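# Index a turntable one hole clockwise with two arms

## Task

Rotate the turntable by exactly one hole position, clockwise when viewed from overhead, so that the plunger's pin ends up seated all the way down in the new hole; the fixture must be left standing upright on the deck, and neither gripper (nor any wrist camera cable, which counts as the hand) may still be in contact with it at the end.

## Robot and tools

Robot: two six-joint arms, left_arm and right_arm, each carrying a parallel two-finger gripper and a wrist camera. Fixed cameras: cam_head_left and cam_head_right; wrist cameras: cam_left_wrist and cam_right_wrist. Every image is 896x504.

Frames: the scene frame sits level with the table top, halfway between the nominal arm bases; +x points out over the table, +z points up, and left_arm is on the +y side (camera image left/right does not follow this). Calibrated bases in the scene frame: left_arm at (+0.025, +0.326, +0.031) m, quat_wxyz (+1.000, 0, 0, +0.003); right_arm at (-0.004, -0.268, +0.031) m, quat_wxyz (+1.000, 0, 0, -0.018). Both bases have +z up. Gripper positions, orientations and wrist camera poses in results are in that arm's own base frame; the table and head cameras use the scene frame. Printed hand poses can be wrong by a few centimetres, more at long reach. On the gripper, the fingers extend along +z and separate along y; end_effector_position is the pinch point between the pads, roughly 1 cm short of the fingertips.

Row layout (used by every tool that moves the arms): one flat list of 14 numbers covering both arms, always all 14 even if one arm stays put. First left_arm: waist, shoulder, elbow, wrist roll, wrist yaw, wrist pitch, opening; then right_arm in the same seven slots. The six joint values are absolute target angles in radians (not offsets), matching the Joint positions line. Ranges: waist -2.618 to 3.054, shoulder 0.000 to 3.142, elbow 0.000 to 3.142, wrist roll -2.094 to 2.094, wrist yaw -1.571 to 1.571, wrist pitch -1.571 to 1.571. Actual stops may differ by up to 0.059 rad; a target beyond a range end by more than 0.059 that also goes further out than the current angle gets the call rejected. Opening is absolute on a -1 (shut) to +1 (fully open, 0.094 m pad gap) scale. To keep a gripper unchanged, repeat its current command; 0 is a real half-open command.

execute_actions(actions, cameras): actions is a list of actions; each action is a list of 1 to 15 rows, one row per 1/30 s step, and the last row is held until 15 steps are done. An empty list just reports state. cameras picks images: omitted, null or ["all"] gives all, [] gives none, an unknown name voids the call.

move(target, speed, blend, opening_speed, blocking, cameras): target is one row or a list of up to 15 rows (sharing a 10 s budget) that the joints follow together, so the hand traces a curve. speed in rad/s, 0.01 to 12.57, default 0.5, caps the joint with the longest travel; one value or one per target. blend in rad rounds corners at intermediate targets. opening_speed (0.2 or higher, scale units per second) ramps the fingers; use a low value for fragile parts. blocking=false returns after about 0.5 s while motion continues; a new move then takes over from the current point. Paths do not avoid obstacles or the other arm. The result adds a move: line such as done, off_target (resting more than 0.035 rad away), moving, held or fault, plus limits=held if steps were withheld. done does not prove contact or no contact.

wait(seconds 0 to 10): lets time pass while commands are held; a running move continues. stop(): brakes the current move, needing some distance. zoom_image(camera, region=[x0,y0,x1,y1] pixels, at most 504x504) magnifies the latest image of a camera that was in the last returned set. read_manual(section="licences") gives only licence texts. finished_scene(scene) ends the scene irreversibly; pass the current scene's number.

Per-step limits: waist, shoulder and elbow targets stay within 0.339 rad of the measured angle, wrist joints within 2.2 rad; if targets would move a hand more than 200 mm, that arm's targets are scaled back. Small changes may not start motion. Unfinished motion should be re-commanded.

Result lines: Joint positions and Joint velocities per arm in row order plus pad gap (m, m/s); "within noise" means the arm is still. Joint targets shows current drive targets; resend them to hold still. Tool commands shows gripper commands. grip_measured is the finger opening on the command scale; it can read up to about 2.7 mm wide when empty and narrower than a squeezed part, and it tracks your command even after contact, so it will not reveal touch. Full force begins roughly 0.05 below the touch reading. Release by commanding well above grip_measured. Joint torques: row order without gripper, include gravity, have offsets and noise; joints 1 to 3 wrap at ±28 N m. "joint sent to its limit" means a joint was stopped at its end. "joint command not followed" means the clearance check altered an arm's targets. Step readings appear only after execute_actions.

Avoid: dropping or releasing moving parts, fast impacts, hard shoves, anything leaving the table, the two arms pressing or gripping each other, and arm stops. Holding loads, outstretched poses or pushing against unreachable targets heat motors: MOTOR HOT warns at 75 °C, 90 °C triggers a fault fold of that arm, 100 °C makes it collapse. Approach slowly, press gently, and finish with both hands clear of the fixture.

Each tool is called after "Call:" as name(argument=value, ...) on one line, values as JSON.

## Session

Call:
execute_actions(actions=[], cameras=["cam_head_left"])

Call:
zoom_image(camera="cam_head_left", region=[320, 220, 590, 400])

Scene clock: 0.00 s.
left_arm: end_effector_position=(+0.3789, +0.0005, +0.1416) grip_measured=+1.000 end_effector_quat_wxyz=(+0.682, -0.014, +0.730, +0.047) | right_arm: end_effector_position=(+0.3580, -0.0478, +0.1413) grip_measured=+1.000 end_effector_quat_wxyz=(+0.679, +0.114, +0.720, -0.089)
Joint names: [waist, shoulder, elbow, wrist roll, wrist yaw, wrist pitch]
Joint positions: left_arm=[-0.079 1.56 0.222 0.039 -0.166 1.272 0.094] | right_arm=[0.009 1.506 0.165 0.047 0.296 1.275 0.094]
Joint velocities: within noise
Joint torques (N m): no reading
Heat: left arm: 29 °C; right arm: 30 °C.
Joint targets: left_arm=[-0.079 1.557 0.226 0.038 -0.166 1.267] | right_arm=[0.009 1.502 0.170 0.046 0.296 1.270]
Tool commands: left_gripper/opening=+1.0 right_gripper/opening=+1.0
Images, in order (width x height): cam_head_left 896x504.

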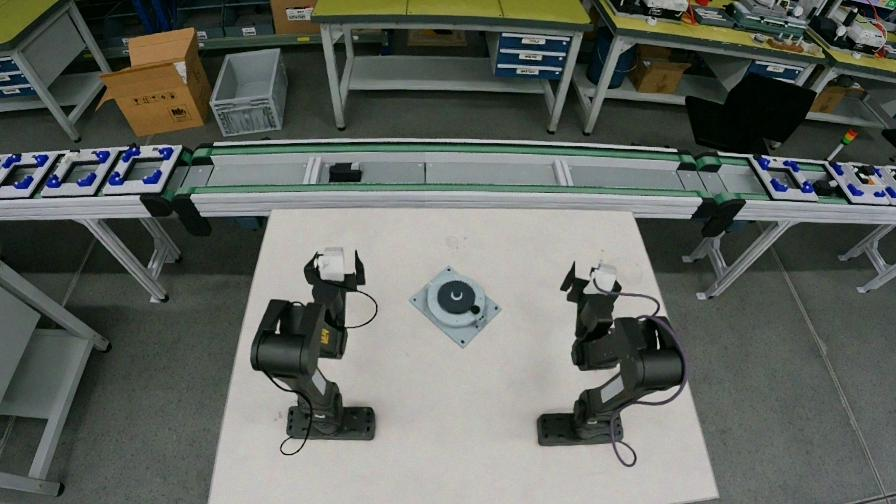

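Scaled by 1.867 from the camera's 896x504 image, which has a finer 1280x720 frame.

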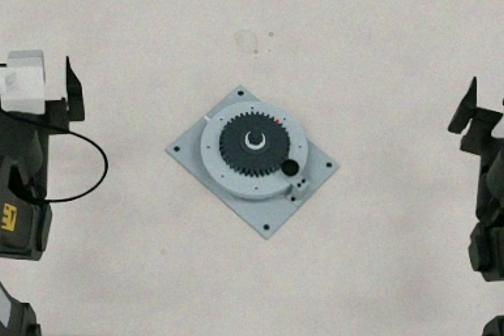

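Call:
move(target=[[-0.5, 1.30, 0.45, 0, 0.0, 0.35, 1.0, 0.4, 1.35, 1.2, 0.8, 0.0, -0.6, -0.1],[-0.690, 1.47, 0.46, 0, 0.0, 0.40, 1.0, 0.676, 2.064, 1.728, 1.58, 0.0, -1.247, -0.1],[-0.690, 1.608, 0.35, 0, 0.0, 0.655, 1.0, 0.676, 2.064, 1.728, 1.58, 0.0, -1.247, -0.1]], speed=[1.5,1.0,0.6], blend=[0.1,0.05,0.0], cameras=["cam_left_wrist", "cam_right_wrist"])

Scene clock: 19.20 s.
left_arm: end_effector_position=(+0.2876, -0.2317, +0.0305) grip_measured=+1.000 end_effector_quat_wxyz=(+0.442, +0.299, +0.832, -0.152) | right_arm: end_effector_position=(+0.3047, +0.2458, +0.0774) grip_measured=-0.098 end_effector_quat_wxyz=(-0.002, +0.432, +0.902, -0.002)
Joint names: [waist, shoulder, elbow, wrist roll, wrist yaw, wrist pitch]
Joint positions: left_arm=[-0.684 1.598 0.36 0.009 -0.006 0.639 0.094] | right_arm=[0.676 2.052 1.705 1.569 -0.001 -1.23 0.042]
Joint velocities: within noise
Joint torques (N m): left_arm=[-0.51 -4.46 3.34 -0.09 0.04 2.2] | right_arm=[-0.05 -9.8 9.66 0.13 -0.02 0.07]
Heat: left arm: 29 °C; right arm: 31 °C.
Joint targets: left_arm=[-0.690 1.608 0.350 0.000 0.000 0.655] | right_arm=[0.676 2.064 1.728 1.580 0.000 -1.247]
move: done
Images, in order (width x height): cam_left_wrist 896x504, cam_right_wrist 896x504.

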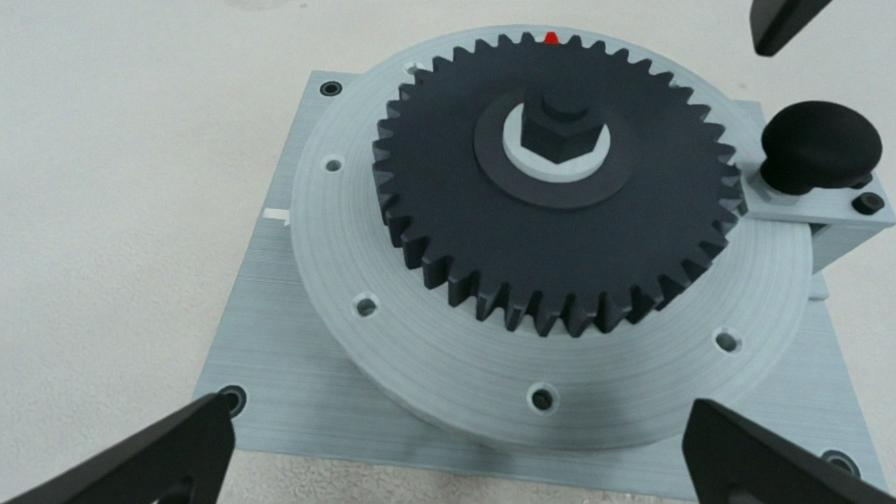

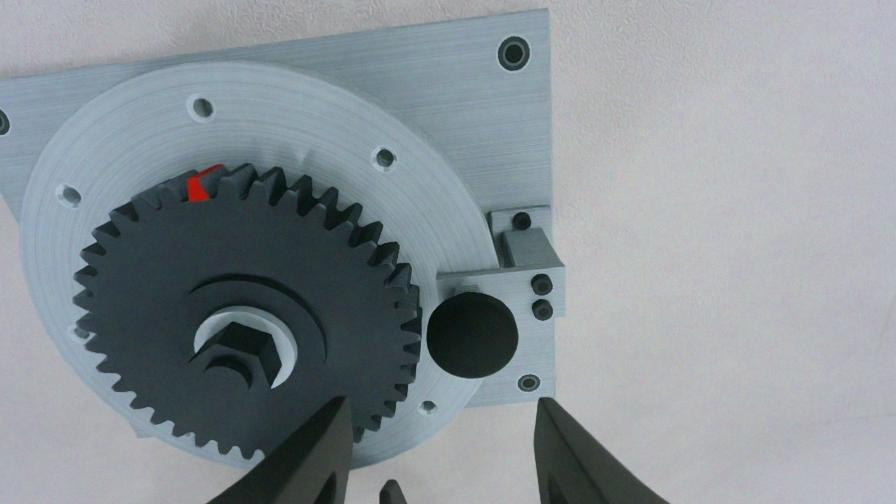

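Call:
move(target=[[-0.706, 1.62, 0.36, 0, 0.0, 0.652, 1.0, 0.692, 2.03, 1.62, 1.58, 0.0, -1.15, -0.1],[-0.706, 1.706, 0.489, 0, 0.0, 0.622, 1.0, 0.692, 2.022, 1.533, 1.58, 0.0, -1.06, -0.1]], speed=[0.4,0.3], blend=[0.03,0.0], cameras=["cam_left_wrist", "cam_right_wrist"])

Scene clock: 37.57 s.
left_arm: end_effector_position=(+0.3070, -0.2559, +0.0349) grip_measured=+1.000 end_effector_quat_wxyz=(+0.448, +0.304, +0.826, -0.159) | right_arm: end_effector_position=(+0.2983, +0.2429, +0.0419) grip_measured=-0.098 end_effector_quat_wxyz=(+0.000, +0.430, +0.903, +0.001)
Joint names: [waist, shoulder, elbow, wrist roll, wrist yaw, wrist pitch]
Joint positions: left_arm=[-0.699 1.69 0.47 0.009 -0.003 0.639 0.094] | right_arm=[0.681 2.043 1.549 1.57 -0.001 -1.075 0.042]
Joint velocities: within noise
Joint torques (N m): left_arm=[-0.62 -4.9 5.76 -0.09 0.03 1.83] | right_arm=[0.99 -12.12 5.9 0.13 -0.01 0.38]
Heat: left arm: 30 °C; right arm: 35 °C.
Joint targets: left_arm=[-0.706 1.706 0.489 0.000 0.000 0.622] | right_arm=[0.692 2.022 1.533 1.580 0.000 -1.060]
move: done
Images, in order (width x height): cam_left_wrist 896x504, cam_right_wrist 896x504.

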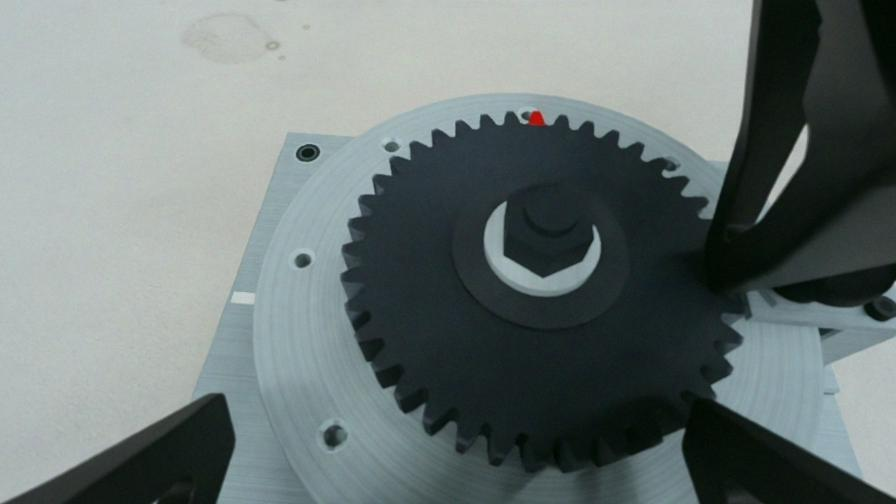

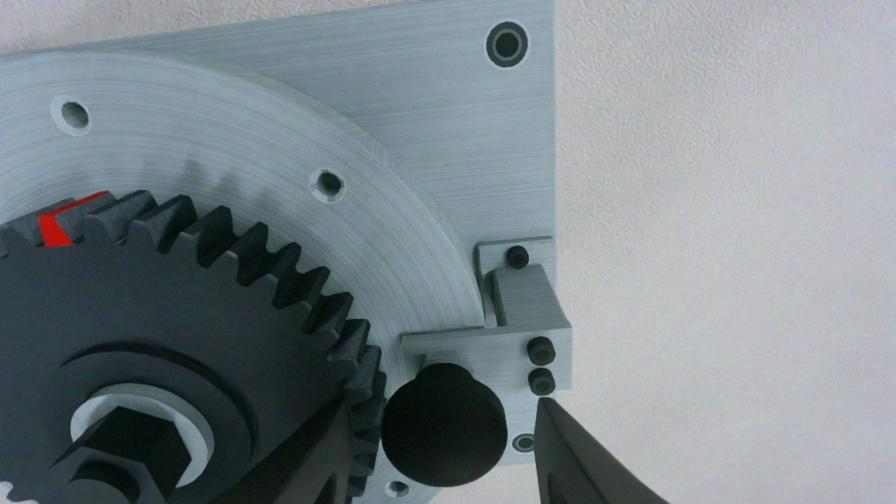

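Call:
move(target=[[-0.706, 1.706, 0.452, 0, 0.0, 0.632, 1.0, 0.692, 2.022, 1.533, 1.58, 0.0, -1.06, -0.7],[-0.706, 1.706, 0.452, 0, 0.0, 0.632, 1.0, 0.688, 1.914, 1.653, 1.58, 0.0, -1.12, -0.7],[-0.620, 1.706, 0.455, 0, 0.0, 0.632, 1.0, 0.688, 1.914, 1.653, 1.58, 0.0, -1.12, -0.7],[-0.620, 1.706, 0.455, 0, 0.0, 0.632, 1.0, 0.688, 2.047, 1.555, 1.58, 0.0, -1.067, -0.7]], speed=[0.3,0.35,0.2,0.35], opening_speed=1.2, cameras=["cam_left_wrist", "cam_right_wrist"])

Scene clock: 62.50 s.
left_arm: end_effector_position=(+0.3179, -0.2394, +0.0331) grip_measured=+1.000 end_effector_quat_wxyz=(+0.445, +0.284, +0.834, -0.160) | right_arm: end_effector_position=(+0.2982, +0.2429, +0.0461) grip_measured=-0.490 end_effector_quat_wxyz=(+0.000, +0.431, +0.903, +0.001)
Joint names: [waist, shoulder, elbow, wrist roll, wrist yaw, wrist pitch]
Joint positions: left_arm=[-0.633 1.69 0.466 0.006 0.033 0.637 0.094] | right_arm=[0.681 2.04 1.561 1.571 -0.001 -1.09 0.024]
Joint velocities: within noise
Joint torques (N m): left_arm=[1.07 -4.92 3.37 -0.05 -0.31 1.98] | right_arm=[0.64 -9.89 6.75 0.11 -0.01 0.45]
Heat: left arm: 29 °C; right arm: 36 °C.
Joint targets: left_arm=[-0.620 1.706 0.455 0.000 0.000 0.632] | right_arm=[0.688 2.047 1.555 1.580 0.000 -1.067]
move: done
Images, in order (width x height): cam_left_wrist 896x504, cam_right_wrist 896x504.

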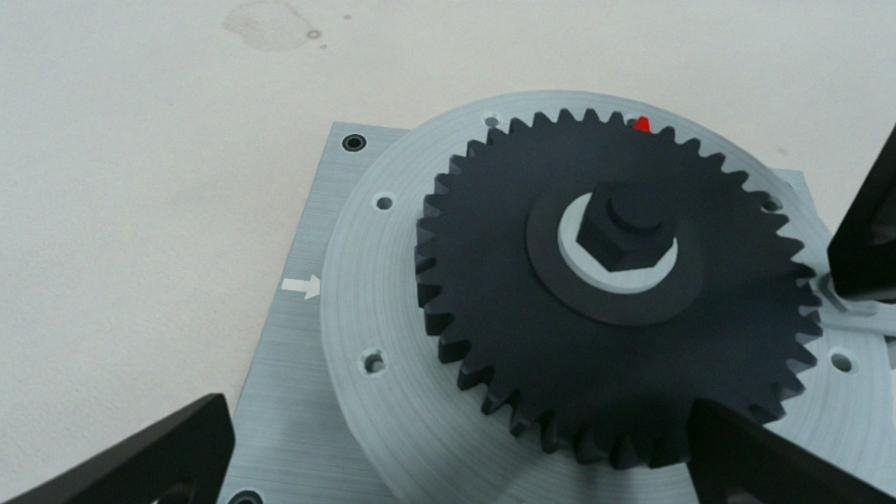

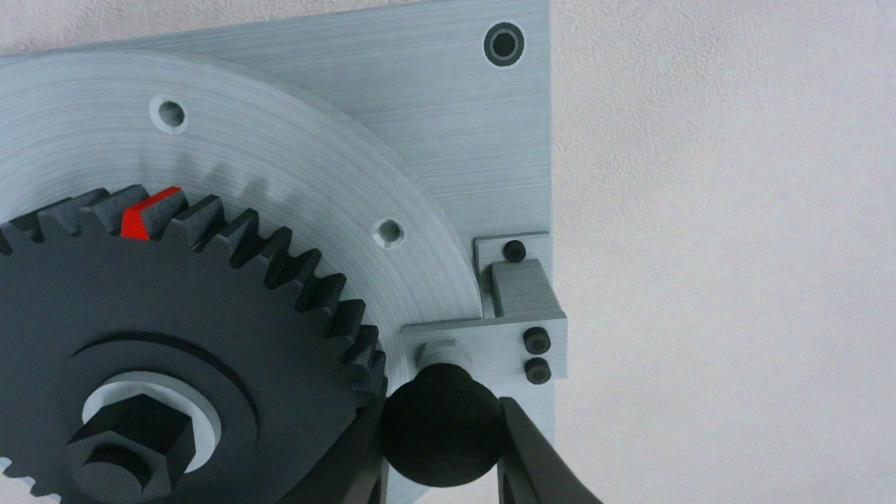

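Call:
move(target=[[-0.620, 1.706, 0.458, 0, 0.0, 0.632, 1.0, 0.688, 1.914, 1.653, 1.58, 0.0, -1.12, -0.7],[-0.575, 1.718, 0.478, 0, 0.0, 0.632, 1.0, 0.688, 1.914, 1.653, 1.58, 0.0, -1.12, -0.7],[-0.575, 1.718, 0.478, 0, 0.0, 0.632, 1.0, 0.688, 2.047, 1.555, 1.58, 0.0, -1.067, -0.7]], speed=[0.3,0.15,0.35], cameras=["cam_left_wrist", "cam_right_wrist"])

Scene clock: 85.77 s.
left_arm: end_effector_position=(+0.3261, -0.2276, +0.0324) grip_measured=+1.000 end_effector_quat_wxyz=(+0.444, +0.270, +0.839, -0.159) | right_arm: end_effector_position=(+0.2985, +0.2432, +0.0461) grip_measured=-0.490 end_effector_quat_wxyz=(+0.000, +0.431, +0.903, +0.002)
Joint names: [waist, shoulder, elbow, wrist roll, wrist yaw, wrist pitch]
Joint positions: left_arm=[-0.587 1.692 0.466 0.006 0.056 0.637 0.094] | right_arm=[0.681 2.04 1.561 1.571 -0.001 -1.088 0.024]
Joint velocities: within noise
Joint torques (N m): left_arm=[0.9 -4.03 5.15 -0.06 -0.52 1.95] | right_arm=[0.62 -9.89 6.82 0.12 -0.01 0.45]
Heat: left arm: 29 °C; right arm: 36 °C.
Joint targets: left_arm=[-0.575 1.718 0.478 0.000 0.000 0.632] | right_arm=[0.688 2.047 1.555 1.580 0.000 -1.067]
move: off_target (left_arm); left_arm: the wrist yaw is farthest, 0.056 rad from its target
Images, in order (width x height): cam_left_wrist 896x504, cam_right_wrist 896x504.

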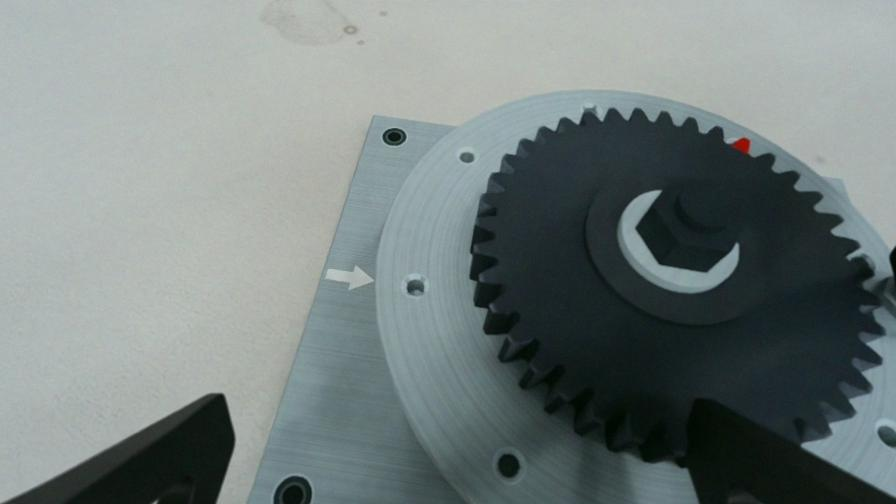

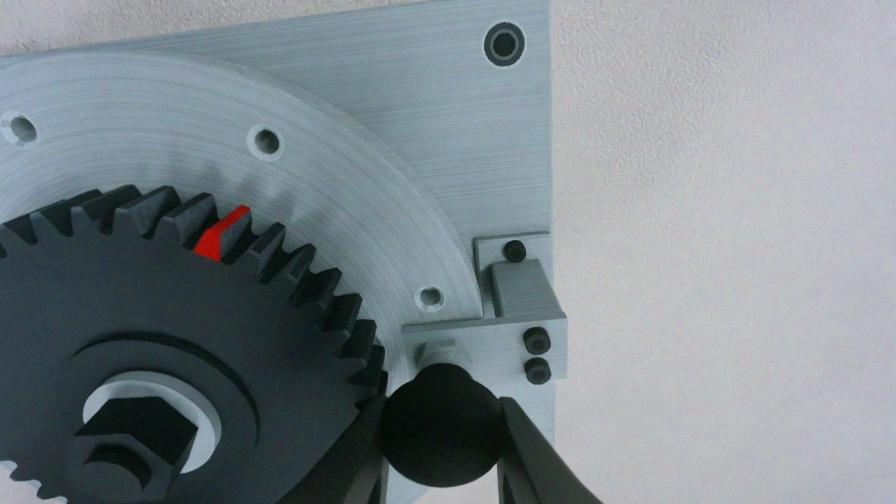

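Call:
move(target=[[-0.575, 1.718, 0.478, 0, 0.0, 0.632, 1.0, 0.688, 1.91, 1.656, 1.58, 0.0, -1.12, -0.7],[-0.551, 1.725, 0.490, 0, 0.0, 0.634, 1.0, 0.688, 1.91, 1.656, 1.58, 0.0, -1.12, -0.7],[-0.551, 1.725, 0.490, 0, 0.0, 0.634, 1.0, 0.688, 2.047, 1.555, 1.58, 0.0, -1.067, -0.7]], speed=[0.3,0.12,0.35], cameras=["cam_left_wrist", "cam_right_wrist"])

Scene clock: 103.33 s.
left_arm: end_effector_position=(+0.3353, -0.2153, +0.0319) grip_measured=+1.000 end_effector_quat_wxyz=(+0.451, +0.253, +0.844, -0.144) | right_arm: end_effector_position=(+0.2986, +0.2433, +0.0463) grip_measured=-0.490 end_effector_quat_wxyz=(+0.000, +0.431, +0.903, +0.002)
Joint names: [waist, shoulder, elbow, wrist roll, wrist yaw, wrist pitch]
Joint positions: left_arm=[-0.558 1.698 0.466 0.005 0.035 0.646 0.094] | right_arm=[0.681 2.039 1.561 1.571 -0.001 -1.088 0.024]
Joint velocities: within noise
Joint torques (N m): left_arm=[0.51 -3.95 6.09 -0.03 -0.33 1.88] | right_arm=[0.59 -9.87 6.8 0.12 -0.01 0.43]
Heat: left arm: 30 °C; right arm: 36 °C.
Joint targets: left_arm=[-0.551 1.725 0.490 0.000 0.000 0.634] | right_arm=[0.688 2.047 1.555 1.580 0.000 -1.067]
move: done
Images, in order (width x height): cam_left_wrist 896x504, cam_right_wrist 896x504.

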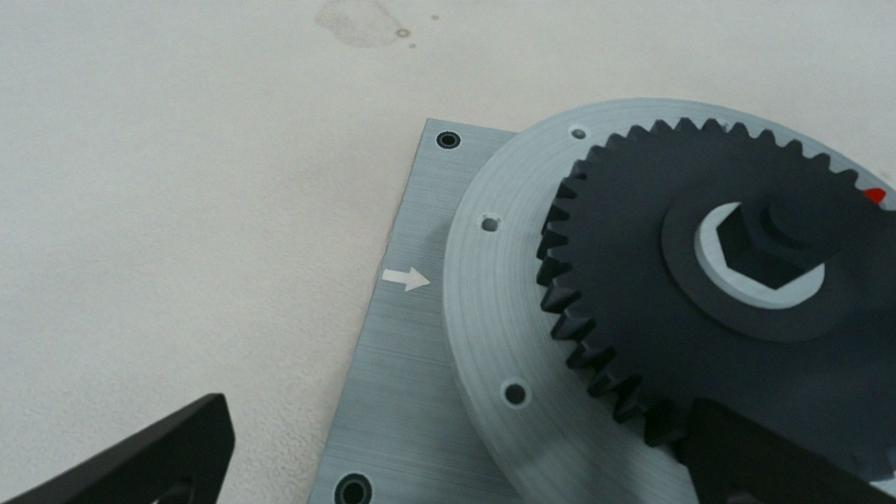

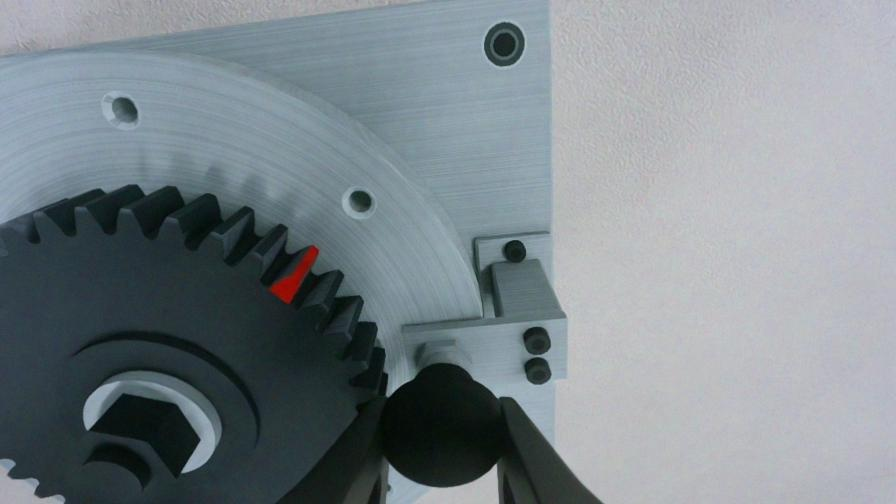

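Call:
move(target=[[-0.585, 1.725, 0.490, 0, 0.0, 0.634, 1.0, 0.688, 2.047, 1.555, 1.58, 0.0, -1.067, -0.7]], speed=[0.15], cameras=[])

Scene clock: 116.40 s.
left_arm: end_effector_position=(+0.3337, -0.2179, +0.0320) grip_measured=+1.000 end_effector_quat_wxyz=(+0.451, +0.255, +0.843, -0.143) | right_arm: end_effector_position=(+0.2986, +0.2433, +0.0463) grip_measured=-0.490 end_effector_quat_wxyz=(+0.000, +0.431, +0.903, +0.002)
Joint names: [waist, shoulder, elbow, wrist roll, wrist yaw, wrist pitch]
Joint positions: left_arm=[-0.569 1.698 0.466 0.005 0.027 0.646 0.094] | right_arm=[0.681 2.039 1.561 1.571 -0.001 -1.088 0.024]
Joint velocities: within noise
Joint torques (N m): left_arm=[-1.35 -3.93 6.06 -0.03 -0.25 1.88] | right_arm=[0.61 -9.91 6.82 0.12 -0.01 0.45]
Heat: left arm: 31 °C; right arm: 36 °C.
Joint targets: left_arm=[-0.585 1.725 0.490 0.000 0.000 0.634] | right_arm=[0.688 2.047 1.555 1.580 0.000 -1.067]
move: done
No camera images: "cameras" was empty.

Call:
move(target=[[-0.588, 1.725, 0.490, 0, 0.03, 0.634, 1.0, 0.688, 1.91, 1.656, 1.58, 0.0, -1.12, -0.7],[-0.588, 1.725, 0.490, 0, 0.065, 0.634, 1.0, 0.688, 1.91, 1.656, 1.58, 0.0, -1.12, -0.7],[-0.588, 1.725, 0.490, 0, 0.065, 0.634, 1.0, 0.688, 2.047, 1.555, 1.58, 0.0, -1.067, -0.7]], speed=[0.35,0.12,0.35], cameras=["cam_right_wrist"])

Scene clock: 132.27 s.
left_arm: end_effector_position=(+0.3332, -0.2190, +0.0322) grip_measured=+1.000 end_effector_quat_wxyz=(+0.451, +0.257, +0.842, -0.145) | right_arm: end_effector_position=(+0.2986, +0.2433, +0.0463) grip_measured=-0.490 end_effector_quat_wxyz=(+0.000, +0.431, +0.903, +0.002)
Joint names: [waist, shoulder, elbow, wrist roll, wrist yaw, wrist pitch]
Joint positions: left_arm=[-0.57 1.698 0.466 0.005 0.031 0.647 0.094] | right_arm=[0.681 2.039 1.561 1.571 -0.001 -1.088 0.024]
Joint velocities: within noise
Joint torques (N m): left_arm=[-1.5 -3.93 6.09 -0.03 0.32 1.87] | right_arm=[0.65 -9.91 6.82 0.11 -0.01 0.44]
Heat: left arm: 31 °C; right arm: 36 °C.
Joint targets: left_arm=[-0.588 1.725 0.490 0.000 0.065 0.634] | right_arm=[0.688 2.047 1.555 1.580 0.000 -1.067]
move: done
Images, in order (width x height): cam_right_wrist 896x504.

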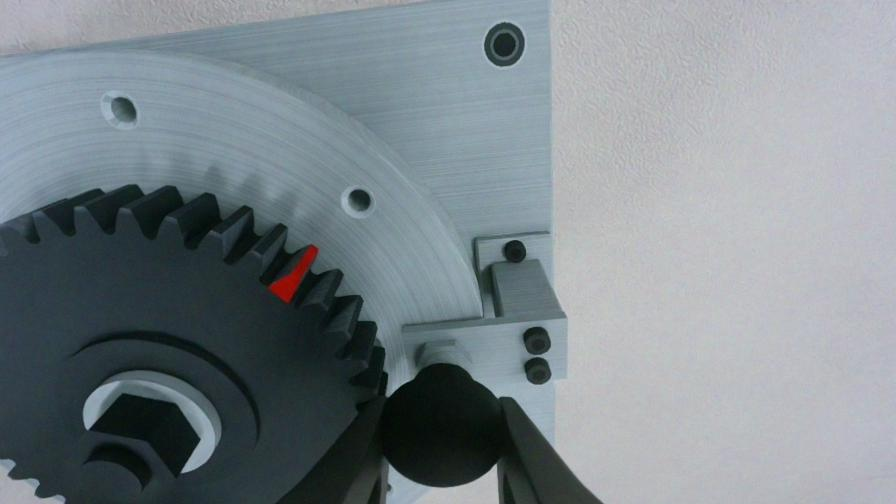

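Call:
move(target=[[-0.588, 1.725, 0.490, 0, 0.065, 0.634, 1.0, 0.688, 1.895, 1.665, 1.58, 0.0, -1.12, -0.7],[-0.592, 1.725, 0.490, 0, 0.085, 0.634, 1.0, 0.688, 1.895, 1.665, 1.58, 0.0, -1.12, -0.7]], speed=[0.35,0.12], cameras=["cam_right_wrist"])

Scene clock: 143.53 s.
left_arm: end_effector_position=(+0.3300, -0.2233, +0.0320) grip_measured=+1.000 end_effector_quat_wxyz=(+0.446, +0.264, +0.840, -0.158) | right_arm: end_effector_position=(+0.2994, +0.2439, +0.0499) grip_measured=-0.490 end_effector_quat_wxyz=(+0.001, +0.431, +0.903, +0.003)
Joint names: [waist, shoulder, elbow, wrist roll, wrist yaw, wrist pitch]
Joint positions: left_arm=[-0.57 1.699 0.466 0.005 0.061 0.647 0.094] | right_arm=[0.681 2.039 1.575 1.571 -0.001 -1.102 0.024]
Joint velocities: within noise
Joint torques (N m): left_arm=[-1.83 -4.04 6.08 -0.06 0.22 1.87] | right_arm=[0.64 -22.12 16.28 0.11 -0.01 0.08]
Heat: left arm: 31 °C; right arm: 37 °C.
Joint targets: left_arm=[-0.592 1.725 0.490 0.000 0.085 0.634] | right_arm=[0.688 1.895 1.665 1.580 0.000 -1.120]
move: off_target (right_arm); right_arm: the shoulder is farthest, 0.144 rad from its target
Images, in order (width x height): cam_right_wrist 896x504.

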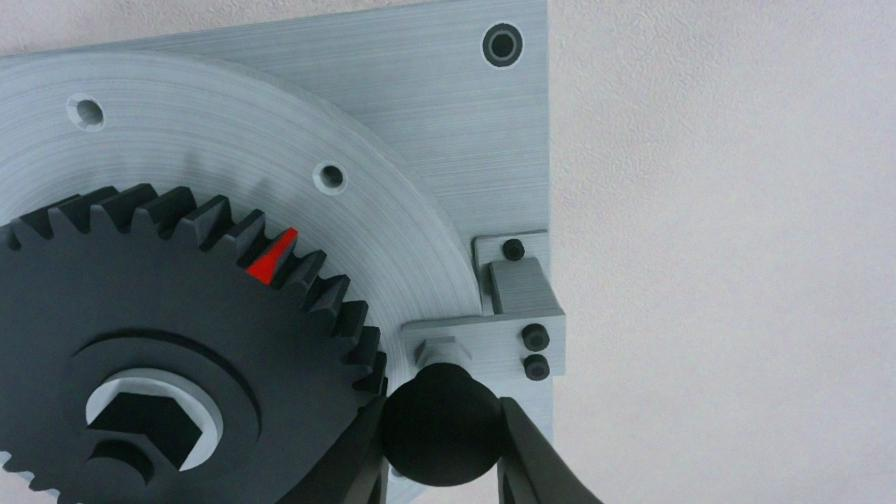

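Call:
move(target=[[-0.592, 1.725, 0.490, 0, 0.085, 0.634, 1.0, 0.688, 2.047, 1.555, 1.58, 0.0, -1.067, -0.7]], speed=[0.3], cameras=["cam_right_wrist"])

Scene clock: 151.50 s.
left_arm: end_effector_position=(+0.3301, -0.2233, +0.0320) grip_measured=+1.000 end_effector_quat_wxyz=(+0.446, +0.264, +0.840, -0.157) | right_arm: end_effector_position=(+0.2988, +0.2434, +0.0434) grip_measured=-0.490 end_effector_quat_wxyz=(+0.001, +0.431, +0.903, +0.003)
Joint names: [waist, shoulder, elbow, wrist roll, wrist yaw, wrist pitch]
Joint positions: left_arm=[-0.57 1.699 0.466 0.005 0.06 0.647 0.094] | right_arm=[0.681 2.041 1.552 1.571 -0.001 -1.076 0.024]
Joint velocities: within noise
Joint torques (N m): left_arm=[-1.78 -4.03 6.02 -0.04 0.25 1.88] | right_arm=[0.68 -10.1 7.58 0.11 0 0.34]
Heat: left arm: 32 °C; right arm: 40 °C.
Joint targets: left_arm=[-0.592 1.725 0.490 0.000 0.085 0.634] | right_arm=[0.688 2.047 1.555 1.580 0.000 -1.067]
move: done
Images, in order (width x height): cam_right_wrist 896x504.

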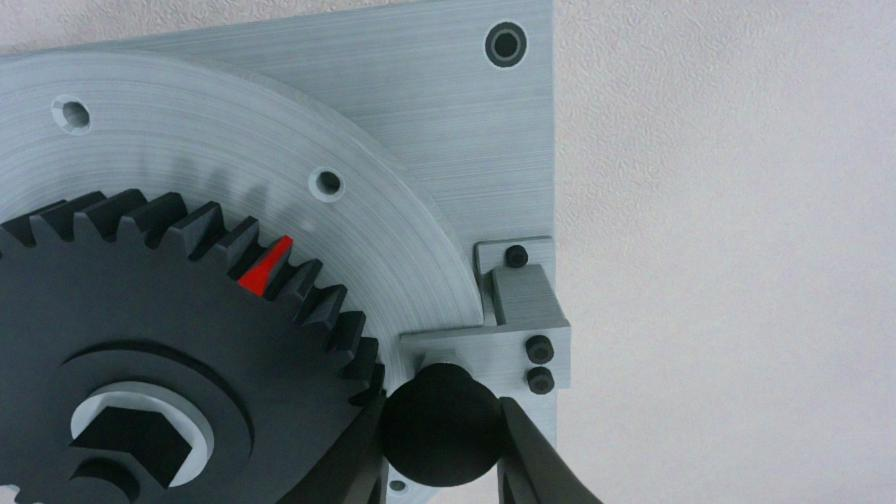

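Call:
move(target=[[-0.575, 1.725, 0.490, 0, 0.055, 0.634, 1.0, 0.685, 2.050, 1.548, 1.58, 0.0, -1.062, -0.7],[-0.575, 1.725, 0.490, 0, 0.055, 0.634, 1.0, 0.685, 2.050, 1.548, 1.58, 0.0, -1.062, -0.1],[-0.575, 1.61, 0.36, 0, 0.0, 0.65, 1.0, 0.685, 2.02, 1.76, 1.58, 0.0, -1.29, -0.1],[-0.50, 1.38, 0.48, 0, 0.0, 0.30, 1.0, 0.60, 1.60, 1.45, 1.2, 0.0, -0.85, -0.1]], speed=[0.3,0.3,0.5,0.9], opening_speed=1.5, cameras=["cam_head_left","cam_left_wrist","cam_right_wrist"])

Call:
zoom_image(camera="cam_head_left", region=[390, 230, 530, 370])

Scene clock: 175.60 s.
left_arm: end_effector_position=(+0.3232, -0.1793, +0.0722) grip_measured=+1.000 end_effector_quat_wxyz=(+0.443, +0.226, +0.860, -0.116) | right_arm: end_effector_position=(+0.3395, +0.2369, +0.1947) grip_measured=-0.102 end_effector_quat_wxyz=(+0.170, +0.286, +0.917, +0.219)
Joint names: [waist, shoulder, elbow, wrist roll, wrist yaw, wrist pitch]
Joint positions: left_arm=[-0.506 1.395 0.459 0.005 0.005 0.316 0.094] | right_arm=[0.606 1.61 1.46 1.212 -0.002 -0.858 0.042]
Joint velocities: within noise
Joint torques (N m): left_arm=[0.51 -6.12 6.9 -0.03 -0.06 1.81] | right_arm=[-0.66 -8.29 7.62 -0.09 -0.01 1.22]
Heat: left arm: 32 °C; right arm: 40 °C.
Joint targets: left_arm=[-0.500 1.380 0.480 0.000 0.000 0.300] | right_arm=[0.600 1.600 1.450 1.200 0.000 -0.850]
move: done
Images, in order (width x height): cam_head_left 896x504, cam_left_wrist 896x504, cam_right_wrist 896x504.

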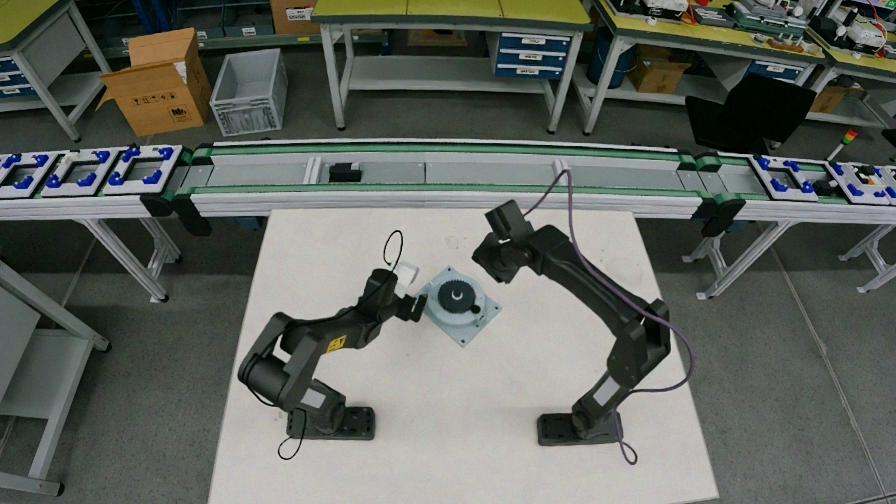

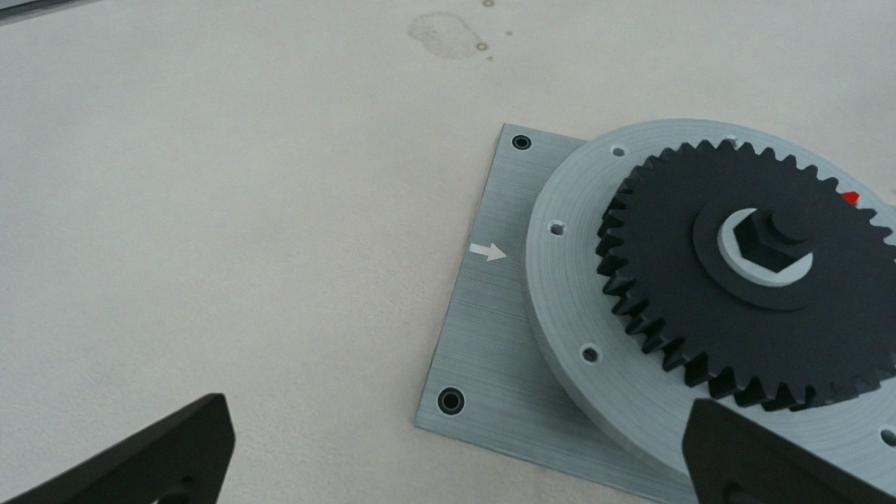

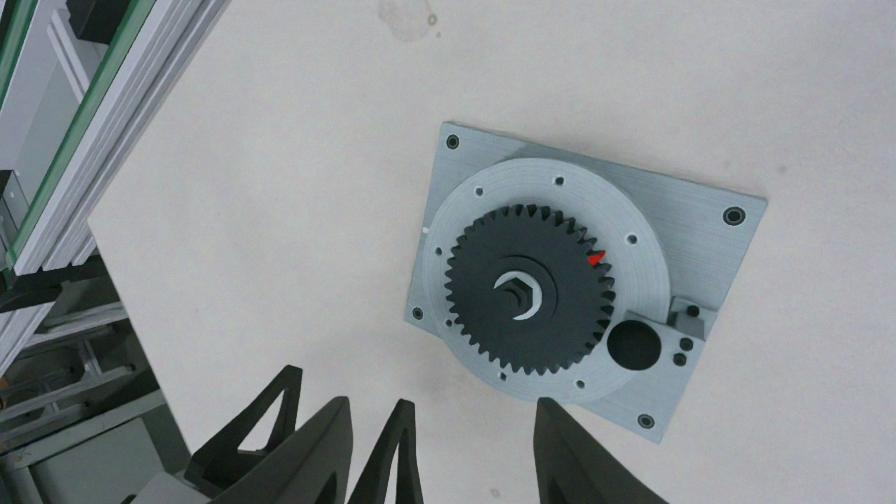

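Scaled by 3.600 from the camera's 896x504 image, which has a finer 1280x720 frame.

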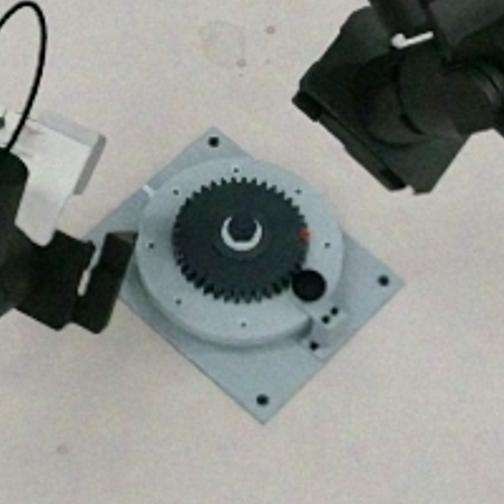

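Call:
finished_scene(scene=2)

The scene is finished: the task was done.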